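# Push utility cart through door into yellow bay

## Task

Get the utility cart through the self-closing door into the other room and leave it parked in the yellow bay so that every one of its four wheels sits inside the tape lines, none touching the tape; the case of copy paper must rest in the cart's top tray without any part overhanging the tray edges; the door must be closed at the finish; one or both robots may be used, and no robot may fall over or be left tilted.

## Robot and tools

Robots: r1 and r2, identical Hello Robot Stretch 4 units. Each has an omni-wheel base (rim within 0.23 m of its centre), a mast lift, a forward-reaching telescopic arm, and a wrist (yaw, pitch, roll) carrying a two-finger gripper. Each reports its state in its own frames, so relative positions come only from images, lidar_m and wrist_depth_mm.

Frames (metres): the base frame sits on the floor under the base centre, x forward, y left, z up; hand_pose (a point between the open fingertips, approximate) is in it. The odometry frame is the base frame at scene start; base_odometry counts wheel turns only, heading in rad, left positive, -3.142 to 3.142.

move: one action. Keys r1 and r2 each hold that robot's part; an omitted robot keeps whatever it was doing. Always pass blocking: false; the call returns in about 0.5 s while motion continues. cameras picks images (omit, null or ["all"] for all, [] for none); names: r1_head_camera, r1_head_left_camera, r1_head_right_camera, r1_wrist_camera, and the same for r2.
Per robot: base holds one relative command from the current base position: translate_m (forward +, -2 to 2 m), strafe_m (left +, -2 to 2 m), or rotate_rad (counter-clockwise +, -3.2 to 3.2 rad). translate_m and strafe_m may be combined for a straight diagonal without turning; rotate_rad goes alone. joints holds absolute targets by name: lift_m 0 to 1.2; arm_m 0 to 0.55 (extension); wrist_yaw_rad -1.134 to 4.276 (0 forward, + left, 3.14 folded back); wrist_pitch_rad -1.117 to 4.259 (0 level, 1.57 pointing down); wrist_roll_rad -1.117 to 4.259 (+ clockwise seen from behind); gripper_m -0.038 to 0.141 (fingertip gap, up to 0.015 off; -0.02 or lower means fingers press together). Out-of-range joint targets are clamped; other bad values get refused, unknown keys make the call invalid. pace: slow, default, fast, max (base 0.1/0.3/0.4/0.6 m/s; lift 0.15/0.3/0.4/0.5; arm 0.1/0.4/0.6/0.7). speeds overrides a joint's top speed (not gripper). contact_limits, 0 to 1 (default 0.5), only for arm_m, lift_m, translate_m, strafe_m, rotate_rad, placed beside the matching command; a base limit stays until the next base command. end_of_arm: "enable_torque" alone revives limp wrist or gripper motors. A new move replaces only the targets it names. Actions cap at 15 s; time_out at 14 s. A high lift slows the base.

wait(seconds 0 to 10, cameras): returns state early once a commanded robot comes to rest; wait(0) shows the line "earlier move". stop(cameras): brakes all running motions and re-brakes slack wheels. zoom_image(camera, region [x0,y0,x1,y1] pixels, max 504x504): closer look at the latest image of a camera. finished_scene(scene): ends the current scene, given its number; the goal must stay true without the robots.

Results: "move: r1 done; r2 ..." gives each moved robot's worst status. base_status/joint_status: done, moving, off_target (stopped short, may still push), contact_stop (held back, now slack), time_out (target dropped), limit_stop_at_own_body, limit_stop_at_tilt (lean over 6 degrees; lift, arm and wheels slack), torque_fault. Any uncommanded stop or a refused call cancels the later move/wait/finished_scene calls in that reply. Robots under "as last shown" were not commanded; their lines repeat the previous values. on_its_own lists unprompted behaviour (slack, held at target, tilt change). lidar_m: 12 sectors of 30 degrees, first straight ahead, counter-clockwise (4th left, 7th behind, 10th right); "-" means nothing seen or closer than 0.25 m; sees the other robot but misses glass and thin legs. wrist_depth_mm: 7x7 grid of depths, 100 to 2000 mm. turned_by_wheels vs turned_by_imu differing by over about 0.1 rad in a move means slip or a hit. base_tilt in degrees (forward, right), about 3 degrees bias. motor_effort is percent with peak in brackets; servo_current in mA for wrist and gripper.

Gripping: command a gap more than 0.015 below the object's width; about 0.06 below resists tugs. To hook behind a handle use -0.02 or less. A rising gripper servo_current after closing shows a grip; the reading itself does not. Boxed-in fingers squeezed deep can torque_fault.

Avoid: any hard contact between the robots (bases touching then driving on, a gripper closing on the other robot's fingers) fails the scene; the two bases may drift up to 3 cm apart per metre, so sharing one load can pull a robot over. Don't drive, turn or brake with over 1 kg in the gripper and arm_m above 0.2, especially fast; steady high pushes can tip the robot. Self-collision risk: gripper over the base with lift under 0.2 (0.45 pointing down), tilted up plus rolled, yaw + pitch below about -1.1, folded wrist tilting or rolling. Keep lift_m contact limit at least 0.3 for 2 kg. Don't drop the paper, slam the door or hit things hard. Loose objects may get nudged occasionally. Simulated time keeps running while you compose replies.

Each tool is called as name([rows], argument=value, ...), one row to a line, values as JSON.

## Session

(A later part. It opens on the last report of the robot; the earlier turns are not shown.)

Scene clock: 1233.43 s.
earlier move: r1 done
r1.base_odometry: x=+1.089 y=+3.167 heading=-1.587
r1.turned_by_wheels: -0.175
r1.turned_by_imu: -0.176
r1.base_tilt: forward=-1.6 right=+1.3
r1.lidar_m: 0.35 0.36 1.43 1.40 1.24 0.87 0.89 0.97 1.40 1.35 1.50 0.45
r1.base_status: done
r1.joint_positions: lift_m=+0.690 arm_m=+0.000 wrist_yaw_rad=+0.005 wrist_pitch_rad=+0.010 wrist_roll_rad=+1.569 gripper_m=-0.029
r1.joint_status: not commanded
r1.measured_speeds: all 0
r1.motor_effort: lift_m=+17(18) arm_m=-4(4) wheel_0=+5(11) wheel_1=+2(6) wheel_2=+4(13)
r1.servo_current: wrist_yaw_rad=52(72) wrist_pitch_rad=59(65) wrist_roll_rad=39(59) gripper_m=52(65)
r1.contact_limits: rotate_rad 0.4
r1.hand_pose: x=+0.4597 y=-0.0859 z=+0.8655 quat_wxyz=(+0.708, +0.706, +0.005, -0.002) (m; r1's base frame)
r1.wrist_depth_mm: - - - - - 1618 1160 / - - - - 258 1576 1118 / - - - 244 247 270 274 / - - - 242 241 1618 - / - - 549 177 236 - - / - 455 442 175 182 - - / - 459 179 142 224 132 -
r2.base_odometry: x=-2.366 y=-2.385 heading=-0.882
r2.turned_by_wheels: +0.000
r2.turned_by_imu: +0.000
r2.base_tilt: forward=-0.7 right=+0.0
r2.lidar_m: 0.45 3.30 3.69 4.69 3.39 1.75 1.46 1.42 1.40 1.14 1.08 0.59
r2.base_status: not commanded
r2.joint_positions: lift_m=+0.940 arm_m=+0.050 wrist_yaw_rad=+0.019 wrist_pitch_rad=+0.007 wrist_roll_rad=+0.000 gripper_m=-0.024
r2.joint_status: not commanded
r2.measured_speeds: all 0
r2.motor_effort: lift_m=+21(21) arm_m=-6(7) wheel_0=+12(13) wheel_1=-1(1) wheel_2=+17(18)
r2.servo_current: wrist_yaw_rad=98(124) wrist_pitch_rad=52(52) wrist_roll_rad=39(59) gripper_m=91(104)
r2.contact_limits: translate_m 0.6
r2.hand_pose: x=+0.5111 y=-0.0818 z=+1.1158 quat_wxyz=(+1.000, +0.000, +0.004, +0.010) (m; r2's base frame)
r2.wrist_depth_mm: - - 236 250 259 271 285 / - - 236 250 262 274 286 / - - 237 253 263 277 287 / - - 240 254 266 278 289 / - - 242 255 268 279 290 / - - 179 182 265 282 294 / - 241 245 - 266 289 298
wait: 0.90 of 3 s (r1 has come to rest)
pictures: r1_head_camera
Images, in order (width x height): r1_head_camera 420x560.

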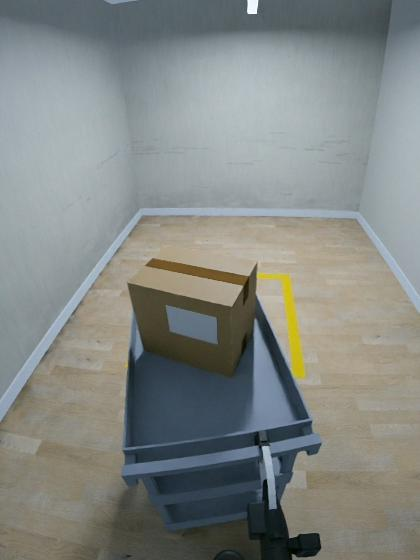

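move(blocking=false, r1={"base":{"translate_m":0.08,"strafe_m":0.17},"contact_limits":{"translate_m":0.4},"pace":"slow"}, cameras=[])

wait(seconds=4, cameras=[])

move(blocking=false, r1={"base":{"translate_m":0.35,"strafe_m":-0.03},"contact_limits":{"translate_m":0.4},"pace":"slow"}, cameras=[])

wait(seconds=6, cameras=["r1_head_camera"])

Scene clock: 1242.93 s.
move: r1 moving
r1.base_odometry: x=+1.100 y=+3.162 heading=-1.587
r1.turned_by_wheels: +0.000
r1.turned_by_imu: +0.000
r1.base_tilt: forward=-1.6 right=+1.3
r1.lidar_m: 0.35 0.37 1.42 1.38 1.24 0.89 0.90 0.99 1.42 1.38 1.49 0.41
r1.base_status: translate_m moving; strafe_m moving
r1.joint_positions: lift_m=+0.690 arm_m=+0.000 wrist_yaw_rad=+0.003 wrist_pitch_rad=+0.010 wrist_roll_rad=+1.569 gripper_m=-0.029
r1.joint_status: not commanded
r1.measured_speeds: translate_m=+0.020 strafe_m=+0.044 rotate_rad=+0.001 lift_m=+0.000 arm_m=+0.000 wrist_yaw_rad=+0.000 wrist_pitch_rad=+0.000 wrist_roll_rad=+0.000
r1.motor_effort: lift_m=+17(18) arm_m=-4(4) wheel_0=-5(6) wheel_1=+8(8) wheel_2=-5(5)
r1.servo_current: wrist_yaw_rad=39(59) wrist_pitch_rad=52(59) wrist_roll_rad=59(59) gripper_m=52(59)
r1.contact_limits: translate_m 0.4
r1.hand_pose: x=+0.4595 y=-0.0866 z=+0.8655 quat_wxyz=(+0.708, +0.706, +0.004, -0.003) (m; r1's base frame)
r1.wrist_depth_mm: - - - - - 1661 1182 / - - - - 256 1537 1138 / - - - 245 249 267 272 / - - - 243 242 1708 - / - - 569 177 236 - - / - 466 445 175 182 - - / - 449 180 142 224 131 -
r2: as last shown
r2.base_tilt: forward=-0.7 right=+0.1
r2.lidar_m: 0.44 3.30 3.68 4.70 3.37 1.75 1.45 1.43 1.41 1.16 1.05 0.58
r2.motor_effort: lift_m=+21(21) arm_m=-7(7) wheel_0=+12(13) wheel_1=-1(1) wheel_2=+17(18)
r2.servo_current: wrist_yaw_rad=117(117) wrist_pitch_rad=46(52) wrist_roll_rad=39(59) gripper_m=98(104)
r2.contact_limits: translate_m 0.6
r2.wrist_depth_mm: - - 236 250 259 272 283 / - - 236 250 260 273 286 / - - 237 253 264 277 287 / - - 239 255 265 278 289 / - - 242 255 267 281 291 / - - 179 182 264 282 293 / - 241 245 - 268 289 296
pictures: none
No camera images: "cameras" was empty.

Scene clock: 1245.60 s.
earlier move: r1 done
r1.base_odometry: x=+1.258 y=+3.085 heading=-1.587
r1.turned_by_wheels: +0.000
r1.turned_by_imu: +0.000
r1.base_tilt: forward=-1.6 right=+1.3
r1.lidar_m: 0.35 0.37 1.24 1.21 1.29 0.98 0.91 1.04 1.57 1.55 1.66 0.43
r1.base_status: done
r1.joint_positions: lift_m=+0.690 arm_m=+0.000 wrist_yaw_rad=-0.005 wrist_pitch_rad=+0.010 wrist_roll_rad=+1.569 gripper_m=-0.029
r1.joint_status: not commanded
r1.measured_speeds: all 0
r1.motor_effort: lift_m=+18(18) arm_m=+4(4) wheel_0=-5(12) wheel_1=+3(8) wheel_2=-4(10)
r1.servo_current: wrist_yaw_rad=59(65) wrist_pitch_rad=59(65) wrist_roll_rad=52(72) gripper_m=52(65)
r1.contact_limits: translate_m 0.4
r1.hand_pose: x=+0.4589 y=-0.0887 z=+0.8655 quat_wxyz=(+0.708, +0.706, +0.002, -0.005) (m; r1's base frame)
r1.wrist_depth_mm: - - - - - 1618 1182 / - - - - 241 1366 1078 / - - - 237 238 1397 262 / - - - 234 236 - - / - 569 512 230 233 - - / - 455 449 189 181 - - / - 484 180 143 226 - -
r2.base_odometry: x=-2.366 y=-2.385 heading=-0.882
r2.turned_by_wheels: +0.000
r2.turned_by_imu: +0.000
r2.base_tilt: forward=-0.7 right=+0.1
r2.lidar_m: 0.47 3.31 3.68 4.69 3.39 1.78 1.45 1.42 1.37 1.15 1.05 0.60
r2.base_status: not commanded
r2.joint_positions: lift_m=+0.940 arm_m=+0.050 wrist_yaw_rad=+0.019 wrist_pitch_rad=+0.007 wrist_roll_rad=+0.000 gripper_m=-0.024
r2.joint_status: not commanded
r2.measured_speeds: all 0
r2.on_its_own: wrist_yaw_rad is at rest, and its servo_current (111 mA) is outside its rest range (0 to 104 mA)
r2.motor_effort: lift_m=+21(21) arm_m=-6(7) wheel_0=+12(13) wheel_1=-1(2) wheel_2=+17(18)
r2.servo_current: wrist_yaw_rad=111(124) wrist_pitch_rad=52(65) wrist_roll_rad=52(59) gripper_m=98(111)
r2.contact_limits: translate_m 0.6
r2.hand_pose: x=+0.5111 y=-0.0818 z=+1.1158 quat_wxyz=(+1.000, +0.000, +0.004, +0.010) (m; r2's base frame)
r2.wrist_depth_mm: - - 235 250 259 272 283 / - - 236 251 262 273 286 / - - 238 254 263 276 289 / - - 238 255 265 278 290 / - - 241 256 266 279 290 / - - 179 181 263 281 293 / - 240 244 - 267 287 296
wait: 2.67 of 4 s (r1 has come to rest)
pictures: none
No camera images: "cameras" was empty.

Scene clock: 1246.10 s.
move: r1 moving
r1.base_odometry: x=+1.256 y=+3.072 heading=-1.587
r1.turned_by_wheels: +0.000
r1.turned_by_imu: +0.000
r1.base_tilt: forward=-1.6 right=+1.3
r1.lidar_m: 0.37 0.38 1.26 1.23 1.30 1.00 0.93 1.05 1.56 1.53 1.66 0.41
r1.base_status: translate_m moving; strafe_m moving
r1.joint_positions: lift_m=+0.690 arm_m=+0.000 wrist_yaw_rad=-0.005 wrist_pitch_rad=+0.010 wrist_roll_rad=+1.569 gripper_m=-0.029
r1.joint_status: not commanded
r1.measured_speeds: translate_m=+0.049 strafe_m=-0.004 rotate_rad=+0.000 lift_m=+0.000 arm_m=+0.000 wrist_yaw_rad=+0.000 wrist_pitch_rad=+0.000 wrist_roll_rad=+0.000
r1.motor_effort: lift_m=+17(18) arm_m=+4(4) wheel_0=+5(9) wheel_1=+5(6) wheel_2=-9(11)
r1.servo_current: wrist_yaw_rad=59(59) wrist_pitch_rad=52(65) wrist_roll_rad=39(59) gripper_m=59(59)
r1.contact_limits: translate_m 0.4
r1.hand_pose: x=+0.4589 y=-0.0887 z=+0.8655 quat_wxyz=(+0.708, +0.706, +0.002, -0.005) (m; r1's base frame)
r1.wrist_depth_mm: - - - - - 1661 1160 / - - - - 243 1397 1078 / - - - 178 240 1430 260 / - - - 233 236 - - / - - 521 231 233 - - / - 455 439 174 182 - - / - 473 180 143 225 - -
r2.base_odometry: x=-2.366 y=-2.385 heading=-0.882
r2.turned_by_wheels: +0.000
r2.turned_by_imu: +0.000
r2.base_tilt: forward=-0.7 right=+0.0
r2.lidar_m: 0.47 3.30 3.66 4.69 3.43 1.77 1.44 1.43 1.41 1.15 1.08 0.58
r2.base_status: not commanded
r2.joint_positions: lift_m=+0.940 arm_m=+0.050 wrist_yaw_rad=+0.019 wrist_pitch_rad=+0.007 wrist_roll_rad=+0.000 gripper_m=-0.024
r2.joint_status: not commanded
r2.measured_speeds: all 0
r2.motor_effort: lift_m=+21(21) arm_m=-7(7) wheel_0=+12(13) wheel_1=-1(1) wheel_2=+17(17)
r2.servo_current: wrist_yaw_rad=111(124) wrist_pitch_rad=52(59) wrist_roll_rad=46(59) gripper_m=104(104)
r2.contact_limits: translate_m 0.6
r2.hand_pose: x=+0.5111 y=-0.0818 z=+1.1158 quat_wxyz=(+1.000, +0.000, +0.004, +0.010) (m; r2's base frame)
r2.wrist_depth_mm: - - 235 249 259 272 283 / - - 236 251 262 273 285 / - - 237 253 264 277 286 / - - 239 255 264 278 290 / - - 241 256 267 279 290 / - - 179 181 264 282 293 / - 240 245 - 268 287 297
pictures: none
No camera images: "cameras" was empty.

Scene clock: 1250.40 s.
earlier move: r1 done
r1.base_odometry: x=+1.222 y=+2.735 heading=-1.586
r1.turned_by_wheels: +0.000
r1.turned_by_imu: +0.001
r1.base_tilt: forward=-1.6 right=+1.3
r1.lidar_m: 0.30 0.30 1.25 1.21 1.32 1.34 1.31 1.40 1.59 1.53 2.17 0.49
r1.base_status: done
r1.joint_positions: lift_m=+0.690 arm_m=+0.000 wrist_yaw_rad=+0.000 wrist_pitch_rad=+0.010 wrist_roll_rad=+1.569 gripper_m=-0.029
r1.joint_status: not commanded
r1.measured_speeds: all 0
r1.motor_effort: lift_m=+18(18) arm_m=+4(4) wheel_0=+5(11) wheel_1=+3(7) wheel_2=-1(11)
r1.servo_current: wrist_yaw_rad=52(65) wrist_pitch_rad=59(65) wrist_roll_rad=46(65) gripper_m=59(59)
r1.contact_limits: translate_m 0.4
r1.hand_pose: x=+0.4592 y=-0.0875 z=+0.8655 quat_wxyz=(+0.708, +0.706, +0.003, -0.004) (m; r1's base frame)
r1.wrist_depth_mm: - - - - - 1708 1182 / - - - - - 1618 1160 / - - - - 282 289 291 / - - - 260 262 1618 1205 / - - - 243 241 1576 - / - - 569 189 183 - - / - 469 180 135 211 - -
r2.base_odometry: x=-2.366 y=-2.385 heading=-0.882
r2.turned_by_wheels: +0.000
r2.turned_by_imu: +0.001
r2.base_tilt: forward=-0.7 right=+0.0
r2.lidar_m: 0.44 3.30 3.69 4.69 3.39 1.76 1.45 1.43 1.41 1.17 1.05 0.60
r2.base_status: not commanded
r2.joint_positions: lift_m=+0.940 arm_m=+0.050 wrist_yaw_rad=+0.019 wrist_pitch_rad=+0.007 wrist_roll_rad=+0.000 gripper_m=-0.024
r2.joint_status: not commanded
r2.measured_speeds: all 0
r2.on_its_own: wrist_yaw_rad is at rest, and its servo_current (117 mA) is outside its rest range (0 to 104 mA)
r2.motor_effort: lift_m=+21(21) arm_m=-6(7) wheel_0=+12(13) wheel_1=-1(1) wheel_2=+17(18)
r2.servo_current: wrist_yaw_rad=117(130) wrist_pitch_rad=46(59) wrist_roll_rad=52(65) gripper_m=98(111)
r2.contact_limits: translate_m 0.6
r2.hand_pose: x=+0.5111 y=-0.0818 z=+1.1158 quat_wxyz=(+1.000, +0.000, +0.004, +0.010) (m; r2's base frame)
r2.wrist_depth_mm: - - 234 249 259 273 283 / - - 236 251 262 274 286 / - - 237 254 263 277 286 / - - 241 254 264 278 290 / - - 242 255 266 279 291 / - - 180 181 263 281 293 / - 241 244 - 266 287 297
wait: 4.30 of 6 s (r1 has come to rest)
pictures: r1_head_camera
Images, in order (width x height): r1_head_camera 420x560.

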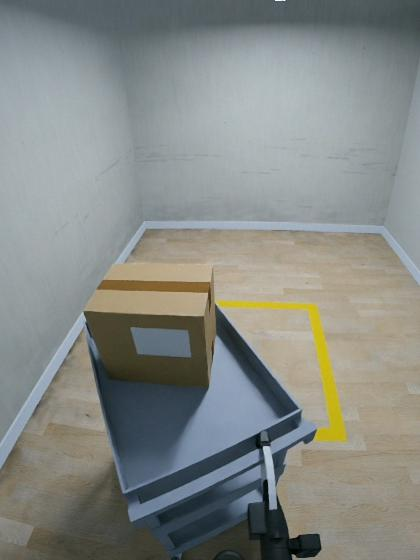

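move(blocking=false, r1={"base":{"strafe_m":0.45},"contact_limits":{"strafe_m":0.4},"pace":"slow"}, cameras=[])

wait(seconds=6, cameras=[])

move(blocking=false, r1={"base":{"rotate_rad":-0.35},"contact_limits":{"rotate_rad":0.4},"pace":"slow"}, cameras=[])

wait(seconds=3, cameras=[])

move(blocking=false, r1={"base":{"strafe_m":0.2},"contact_limits":{"strafe_m":0.4},"pace":"slow"}, cameras=[])

wait(seconds=4, cameras=["r1_head_camera"])

Scene clock: 1267.53 s.
move: r1 moving
r1.base_odometry: x=+1.236 y=+2.735 heading=-1.586
r1.turned_by_wheels: +0.000
r1.turned_by_imu: +0.000
r1.base_tilt: forward=-1.6 right=+1.3
r1.lidar_m: 0.31 0.29 1.23 1.21 1.30 1.35 1.29 1.42 1.59 1.54 2.16 0.47
r1.base_status: strafe_m moving
r1.joint_positions: lift_m=+0.690 arm_m=+0.000 wrist_yaw_rad=+0.000 wrist_pitch_rad=+0.010 wrist_roll_rad=+1.569 gripper_m=-0.029
r1.joint_status: not commanded
r1.measured_speeds: translate_m=+0.000 strafe_m=+0.056 rotate_rad=+0.001 lift_m=+0.000 arm_m=+0.000 wrist_yaw_rad=+0.000 wrist_pitch_rad=+0.000 wrist_roll_rad=+0.000
r1.motor_effort: lift_m=+17(18) arm_m=+4(4) wheel_0=-8(9) wheel_1=+8(8) wheel_2=+0(1)
r1.servo_current: wrist_yaw_rad=59(65) wrist_pitch_rad=52(59) wrist_roll_rad=46(65) gripper_m=59(65)
r1.contact_limits: strafe_m 0.4
r1.hand_pose: x=+0.4592 y=-0.0875 z=+0.8655 quat_wxyz=(+0.708, +0.706, +0.003, -0.004) (m; r1's base frame)
r1.wrist_depth_mm: - - - - - 1708 1160 / - - - - - 1661 1182 / - - - - 287 294 296 / - - - 262 264 1499 1229 / - - - 243 241 1756 - / - - 597 189 182 - - / - 480 180 143 211 - -
r2.base_odometry: x=-2.366 y=-2.385 heading=-0.882
r2.turned_by_wheels: +0.000
r2.turned_by_imu: +0.000
r2.base_tilt: forward=-0.7 right=+0.0
r2.lidar_m: 0.46 3.31 3.70 4.68 3.38 1.76 1.43 1.44 1.41 1.16 1.04 0.61
r2.base_status: not commanded
r2.joint_positions: lift_m=+0.940 arm_m=+0.050 wrist_yaw_rad=+0.019 wrist_pitch_rad=+0.007 wrist_roll_rad=+0.000 gripper_m=-0.024
r2.joint_status: not commanded
r2.measured_speeds: all 0
r2.motor_effort: lift_m=+21(21) arm_m=-6(7) wheel_0=+12(13) wheel_1=-1(1) wheel_2=+17(18)
r2.servo_current: wrist_yaw_rad=117(124) wrist_pitch_rad=52(59) wrist_roll_rad=59(59) gripper_m=98(104)
r2.contact_limits: translate_m 0.6
r2.hand_pose: x=+0.5111 y=-0.0818 z=+1.1158 quat_wxyz=(+1.000, +0.000, +0.004, +0.010) (m; r2's base frame)
r2.wrist_depth_mm: - - 236 249 258 272 285 / - - 236 250 260 274 286 / - - 237 252 263 277 289 / - - 239 255 264 278 289 / - - 241 255 267 281 291 / - - 180 181 264 282 294 / - 241 244 - 267 289 297
pictures: none
No camera images: "cameras" was empty.

Scene clock: 1272.67 s.
earlier move: r1 done
r1.base_odometry: x=+1.672 y=+2.728 heading=-1.586
r1.turned_by_wheels: +0.000
r1.turned_by_imu: +0.001
r1.base_tilt: forward=-1.6 right=+1.3
r1.lidar_m: 0.39 0.39 0.79 0.76 0.83 1.26 1.29 1.38 2.06 2.00 2.52 0.43
r1.base_status: done
r1.joint_positions: lift_m=+0.690 arm_m=+0.000 wrist_yaw_rad=-0.003 wrist_pitch_rad=+0.010 wrist_roll_rad=+1.569 gripper_m=-0.029
r1.joint_status: not commanded
r1.measured_speeds: all 0
r1.motor_effort: lift_m=+18(18) arm_m=+4(4) wheel_0=-2(13) wheel_1=+2(8) wheel_2=+1(3)
r1.servo_current: wrist_yaw_rad=46(78) wrist_pitch_rad=59(72) wrist_roll_rad=46(65) gripper_m=59(65)
r1.contact_limits: strafe_m 0.4
r1.hand_pose: x=+0.4590 y=-0.0882 z=+0.8655 quat_wxyz=(+0.708, +0.706, +0.003, -0.004) (m; r1's base frame)
r1.wrist_depth_mm: - - - - - 1661 1160 / - - - - 236 245 248 / - - - 233 233 1366 - / - - 603 171 232 - - / - 504 480 230 231 - - / - 473 449 188 182 - - / - 488 179 144 229 - -
r2.base_odometry: x=-2.366 y=-2.385 heading=-0.882
r2.turned_by_wheels: +0.000
r2.turned_by_imu: +0.001
r2.base_tilt: forward=-0.6 right=+0.0
r2.lidar_m: 0.43 3.30 3.70 4.69 3.40 1.79 1.44 1.43 1.43 1.16 1.06 0.58
r2.base_status: not commanded
r2.joint_positions: lift_m=+0.940 arm_m=+0.050 wrist_yaw_rad=+0.019 wrist_pitch_rad=+0.007 wrist_roll_rad=+0.000 gripper_m=-0.024
r2.joint_status: not commanded
r2.measured_speeds: all 0
r2.on_its_own: wrist_yaw_rad is at rest, and its servo_current (111 mA) is outside its rest range (0 to 104 mA)
r2.motor_effort: lift_m=+21(21) arm_m=-6(7) wheel_0=+12(13) wheel_1=-1(2) wheel_2=+17(18)
r2.servo_current: wrist_yaw_rad=111(124) wrist_pitch_rad=52(59) wrist_roll_rad=39(65) gripper_m=98(111)
r2.contact_limits: translate_m 0.6
r2.hand_pose: x=+0.5111 y=-0.0818 z=+1.1158 quat_wxyz=(+1.000, +0.000, +0.004, +0.010) (m; r2's base frame)
r2.wrist_depth_mm: - - 236 250 259 272 285 / - - 236 251 263 273 286 / - - 237 253 264 276 287 / - - 239 254 263 278 289 / - - 242 256 267 279 291 / - - 179 181 264 279 294 / - 241 245 - 267 289 296
wait: 5.13 of 6 s (r1 has come to rest)
pictures: none
No camera images: "cameras" was empty.

Scene clock: 1273.17 s.
move: r1 moving
r1.base_odometry: x=+1.672 y=+2.728 heading=-1.711
r1.turned_by_wheels: -0.124
r1.turned_by_imu: -0.125
r1.base_tilt: forward=-1.5 right=+1.2
r1.lidar_m: 0.35 0.38 0.81 0.78 0.79 1.05 1.29 1.32 1.82 2.00 2.06 0.43
r1.base_status: rotate_rad moving
r1.joint_positions: lift_m=+0.690 arm_m=+0.000 wrist_yaw_rad=+0.008 wrist_pitch_rad=+0.010 wrist_roll_rad=+1.569 gripper_m=-0.029
r1.joint_status: not commanded
r1.measured_speeds: translate_m=+0.001 strafe_m=+0.001 rotate_rad=-0.490 lift_m=+0.000 arm_m=+0.000 wrist_yaw_rad=+0.021 wrist_pitch_rad=+0.000 wrist_roll_rad=+0.000
r1.motor_effort: lift_m=+17(18) arm_m=+0(4) wheel_0=+8(14) wheel_1=+4(8) wheel_2=+13(13)
r1.servo_current: wrist_yaw_rad=59(65) wrist_pitch_rad=46(65) wrist_roll_rad=39(59) gripper_m=52(65)
r1.contact_limits: rotate_rad 0.4
r1.hand_pose: x=+0.4600 y=-0.0851 z=+0.8654 quat_wxyz=(+0.708, +0.706, +0.006, -0.001) (m; r1's base frame)
r1.wrist_depth_mm: - - - - - 1618 1182 / - - - - 246 1537 1118 / - - - 181 243 272 254 / - - - 236 239 - - / - - 521 175 236 - - / - 462 445 177 185 - - / - 484 178 140 228 132 -
r2.base_odometry: x=-2.366 y=-2.385 heading=-0.882
r2.turned_by_wheels: +0.000
r2.turned_by_imu: +0.000
r2.base_tilt: forward=-0.7 right=+0.0
r2.lidar_m: 0.46 3.31 3.67 4.71 3.40 1.77 1.44 1.41 1.41 1.15 1.03 0.60
r2.base_status: not commanded
r2.joint_positions: lift_m=+0.940 arm_m=+0.050 wrist_yaw_rad=+0.019 wrist_pitch_rad=+0.007 wrist_roll_rad=+0.000 gripper_m=-0.024
r2.joint_status: not commanded
r2.measured_speeds: all 0
r2.motor_effort: lift_m=+21(21) arm_m=-7(7) wheel_0=+12(13) wheel_1=-1(1) wheel_2=+17(18)
r2.servo_current: wrist_yaw_rad=117(124) wrist_pitch_rad=52(59) wrist_roll_rad=52(59) gripper_m=98(104)
r2.contact_limits: translate_m 0.6
r2.hand_pose: x=+0.5111 y=-0.0818 z=+1.1158 quat_wxyz=(+1.000, +0.000, +0.004, +0.010) (m; r2's base frame)
r2.wrist_depth_mm: - - 235 249 259 272 285 / - - 236 251 260 274 285 / - - 238 253 264 277 286 / - - 239 254 265 277 289 / - - 241 255 266 279 291 / - - 179 182 264 282 294 / - 241 246 - 267 290 297
pictures: none
No camera images: "cameras" was empty.

Scene clock: 1274.13 s.
earlier move: r1 done
r1.base_odometry: x=+1.672 y=+2.728 heading=-1.936
r1.turned_by_wheels: -0.225
r1.turned_by_imu: -0.226
r1.base_tilt: forward=-1.6 right=+1.2
r1.lidar_m: 0.28 0.28 0.92 0.76 0.78 0.93 1.30 1.30 1.50 1.97 1.98 0.46
r1.base_status: done
r1.joint_positions: lift_m=+0.690 arm_m=+0.000 wrist_yaw_rad=+0.003 wrist_pitch_rad=+0.010 wrist_roll_rad=+1.569 gripper_m=-0.029
r1.joint_status: not commanded
r1.measured_speeds: all 0
r1.motor_effort: lift_m=+17(18) arm_m=-4(4) wheel_0=+4(14) wheel_1=+3(8) wheel_2=+0(15)
r1.servo_current: wrist_yaw_rad=39(78) wrist_pitch_rad=65(65) wrist_roll_rad=52(72) gripper_m=59(65)
r1.contact_limits: rotate_rad 0.4
r1.hand_pose: x=+0.4595 y=-0.0866 z=+0.8654 quat_wxyz=(+0.708, +0.706, +0.005, -0.003) (m; r1's base frame)
r1.wrist_depth_mm: - - - - - 1661 1182 / - - - - - 1708 1182 / - - - 230 296 1397 1138 / - - - 263 268 1499 1182 / - - - 247 247 1708 - / - - - 175 182 - - / - - 180 135 211 131 -
r2.base_odometry: x=-2.366 y=-2.385 heading=-0.882
r2.turned_by_wheels: +0.000
r2.turned_by_imu: +0.000
r2.base_tilt: forward=-0.6 right=+0.0
r2.lidar_m: 0.47 3.31 3.69 4.69 3.42 1.78 1.44 1.43 1.40 1.16 1.07 0.58
r2.base_status: not commanded
r2.joint_positions: lift_m=+0.940 arm_m=+0.050 wrist_yaw_rad=+0.019 wrist_pitch_rad=+0.007 wrist_roll_rad=+0.000 gripper_m=-0.024
r2.joint_status: not commanded
r2.measured_speeds: all 0
r2.on_its_own: wrist_yaw_rad is at rest, and its servo_current (117 mA) is outside its rest range (0 to 104 mA)
r2.motor_effort: lift_m=+21(22) arm_m=-7(7) wheel_0=+12(13) wheel_1=-1(2) wheel_2=+17(18)
r2.servo_current: wrist_yaw_rad=117(124) wrist_pitch_rad=52(59) wrist_roll_rad=39(59) gripper_m=98(104)
r2.contact_limits: translate_m 0.6
r2.hand_pose: x=+0.5111 y=-0.0818 z=+1.1158 quat_wxyz=(+1.000, +0.000, +0.004, +0.010) (m; r2's base frame)
r2.wrist_depth_mm: - - 235 249 259 272 283 / - - 236 251 260 274 285 / - - 237 253 264 276 287 / - - 239 254 265 279 290 / - - 242 255 266 281 291 / - - 179 182 265 282 294 / - 240 245 - 268 289 296
wait: 0.97 of 3 s (r1 has come to rest)
pictures: none
No camera images: "cameras" was empty.

Scene clock: 1274.63 s.
move: r1 moving
r1.base_odometry: x=+1.685 y=+2.723 heading=-1.936
r1.turned_by_wheels: +0.000
r1.turned_by_imu: +0.000
r1.base_tilt: forward=-1.6 right=+1.3
r1.lidar_m: 0.30 0.27 0.90 0.75 0.75 0.91 1.29 1.30 1.49 2.02 2.00 0.46
r1.base_status: strafe_m moving
r1.joint_positions: lift_m=+0.690 arm_m=+0.000 wrist_yaw_rad=-0.001 wrist_pitch_rad=+0.010 wrist_roll_rad=+1.569 gripper_m=-0.029
r1.joint_status: not commanded
r1.measured_speeds: translate_m=+0.001 strafe_m=+0.056 rotate_rad=-0.005 lift_m=+0.000 arm_m=+0.000 wrist_yaw_rad=-0.025 wrist_pitch_rad=+0.000 wrist_roll_rad=+0.000
r1.motor_effort: lift_m=+17(18) arm_m=-4(4) wheel_0=-6(9) wheel_1=+6(8) wheel_2=+1(1)
r1.servo_current: wrist_yaw_rad=46(59) wrist_pitch_rad=65(65) wrist_roll_rad=59(59) gripper_m=59(65)
r1.contact_limits: strafe_m 0.4
r1.hand_pose: x=+0.4592 y=-0.0876 z=+0.8654 quat_wxyz=(+0.708, +0.706, +0.003, -0.004) (m; r1's base frame)
r1.wrist_depth_mm: - - - - - 1618 1255 / - - - - - 1708 1160 / - - - 235 300 1397 1138 / - - - 264 270 1499 1138 / - - - 247 247 1756 - / - - - 175 182 - - / - - 178 142 208 131 -
r2.base_odometry: x=-2.366 y=-2.385 heading=-0.882
r2.turned_by_wheels: +0.000
r2.turned_by_imu: +0.000
r2.base_tilt: forward=-0.6 right=+0.0
r2.lidar_m: 0.48 3.31 3.65 4.69 3.40 1.74 1.44 1.43 1.43 1.14 1.02 0.58
r2.base_status: not commanded
r2.joint_positions: lift_m=+0.940 arm_m=+0.050 wrist_yaw_rad=+0.019 wrist_pitch_rad=+0.007 wrist_roll_rad=+0.000 gripper_m=-0.024
r2.joint_status: not commanded
r2.measured_speeds: all 0
r2.motor_effort: lift_m=+21(21) arm_m=-7(7) wheel_0=+12(13) wheel_1=-1(1) wheel_2=+17(18)
r2.servo_current: wrist_yaw_rad=111(117) wrist_pitch_rad=46(52) wrist_roll_rad=33(52) gripper_m=98(104)
r2.contact_limits: translate_m 0.6
r2.hand_pose: x=+0.5111 y=-0.0818 z=+1.1158 quat_wxyz=(+1.000, +0.000, +0.004, +0.010) (m; r2's base frame)
r2.wrist_depth_mm: - - 235 249 259 272 285 / - - 236 251 260 272 286 / - - 237 252 263 276 286 / - - 239 253 264 277 289 / - - 241 255 267 279 291 / - - 179 182 264 282 294 / - 240 245 - 266 287 296
pictures: none
No camera images: "cameras" was empty.

Scene clock: 1277.27 s.
earlier move: r1 done
r1.base_odometry: x=+1.859 y=+2.657 heading=-1.936
r1.turned_by_wheels: +0.000
r1.turned_by_imu: -0.001
r1.base_tilt: forward=-1.6 right=+1.3
r1.lidar_m: 0.35 0.33 0.69 0.57 0.55 0.71 1.25 1.34 1.61 2.18 2.18 0.45
r1.base_status: done
r1.joint_positions: lift_m=+0.690 arm_m=+0.000 wrist_yaw_rad=-0.006 wrist_pitch_rad=+0.010 wrist_roll_rad=+1.569 gripper_m=-0.029
r1.joint_status: not commanded
r1.measured_speeds: all 0
r1.motor_effort: lift_m=+17(18) arm_m=+4(4) wheel_0=-6(15) wheel_1=+2(8) wheel_2=-3(6)
r1.servo_current: wrist_yaw_rad=52(78) wrist_pitch_rad=52(65) wrist_roll_rad=52(72) gripper_m=52(65)
r1.contact_limits: strafe_m 0.4
r1.hand_pose: x=+0.4587 y=-0.0891 z=+0.8654 quat_wxyz=(+0.708, +0.706, +0.001, -0.006) (m; r1's base frame)
r1.wrist_depth_mm: - - - - - 1756 1160 / - - - - - 1661 1182 / - - - 258 265 276 278 / - - - 251 250 1661 1281 / - - - 235 238 - - / - - 200 189 182 - - / - 421 182 133 216 - -
r2.base_odometry: x=-2.366 y=-2.385 heading=-0.882
r2.turned_by_wheels: +0.000
r2.turned_by_imu: +0.000
r2.base_tilt: forward=-0.7 right=+0.0
r2.lidar_m: 0.48 3.29 3.70 4.69 3.39 1.78 1.44 1.43 1.44 1.14 1.06 0.57
r2.base_status: not commanded
r2.joint_positions: lift_m=+0.940 arm_m=+0.050 wrist_yaw_rad=+0.019 wrist_pitch_rad=+0.007 wrist_roll_rad=+0.000 gripper_m=-0.024
r2.joint_status: not commanded
r2.measured_speeds: all 0
r2.on_its_own: wrist_yaw_rad is at rest, and its servo_current (111 mA) is outside its rest range (0 to 104 mA)
r2.motor_effort: lift_m=+21(21) arm_m=-7(7) wheel_0=+12(13) wheel_1=-1(2) wheel_2=+17(18)
r2.servo_current: wrist_yaw_rad=111(130) wrist_pitch_rad=52(59) wrist_roll_rad=59(59) gripper_m=104(104)
r2.contact_limits: translate_m 0.6
r2.hand_pose: x=+0.5111 y=-0.0818 z=+1.1158 quat_wxyz=(+1.000, +0.000, +0.004, +0.010) (m; r2's base frame)
r2.wrist_depth_mm: - - 235 248 259 272 285 / - - 235 251 260 273 286 / - - 236 252 262 277 286 / - - 240 254 265 278 287 / - - 241 255 265 279 293 / - - 179 182 265 282 293 / - 241 244 - 267 289 296
wait: 2.63 of 4 s (r1 has come to rest)
pictures: r1_head_camera
Images, in order (width x height): r1_head_camera 420x560.

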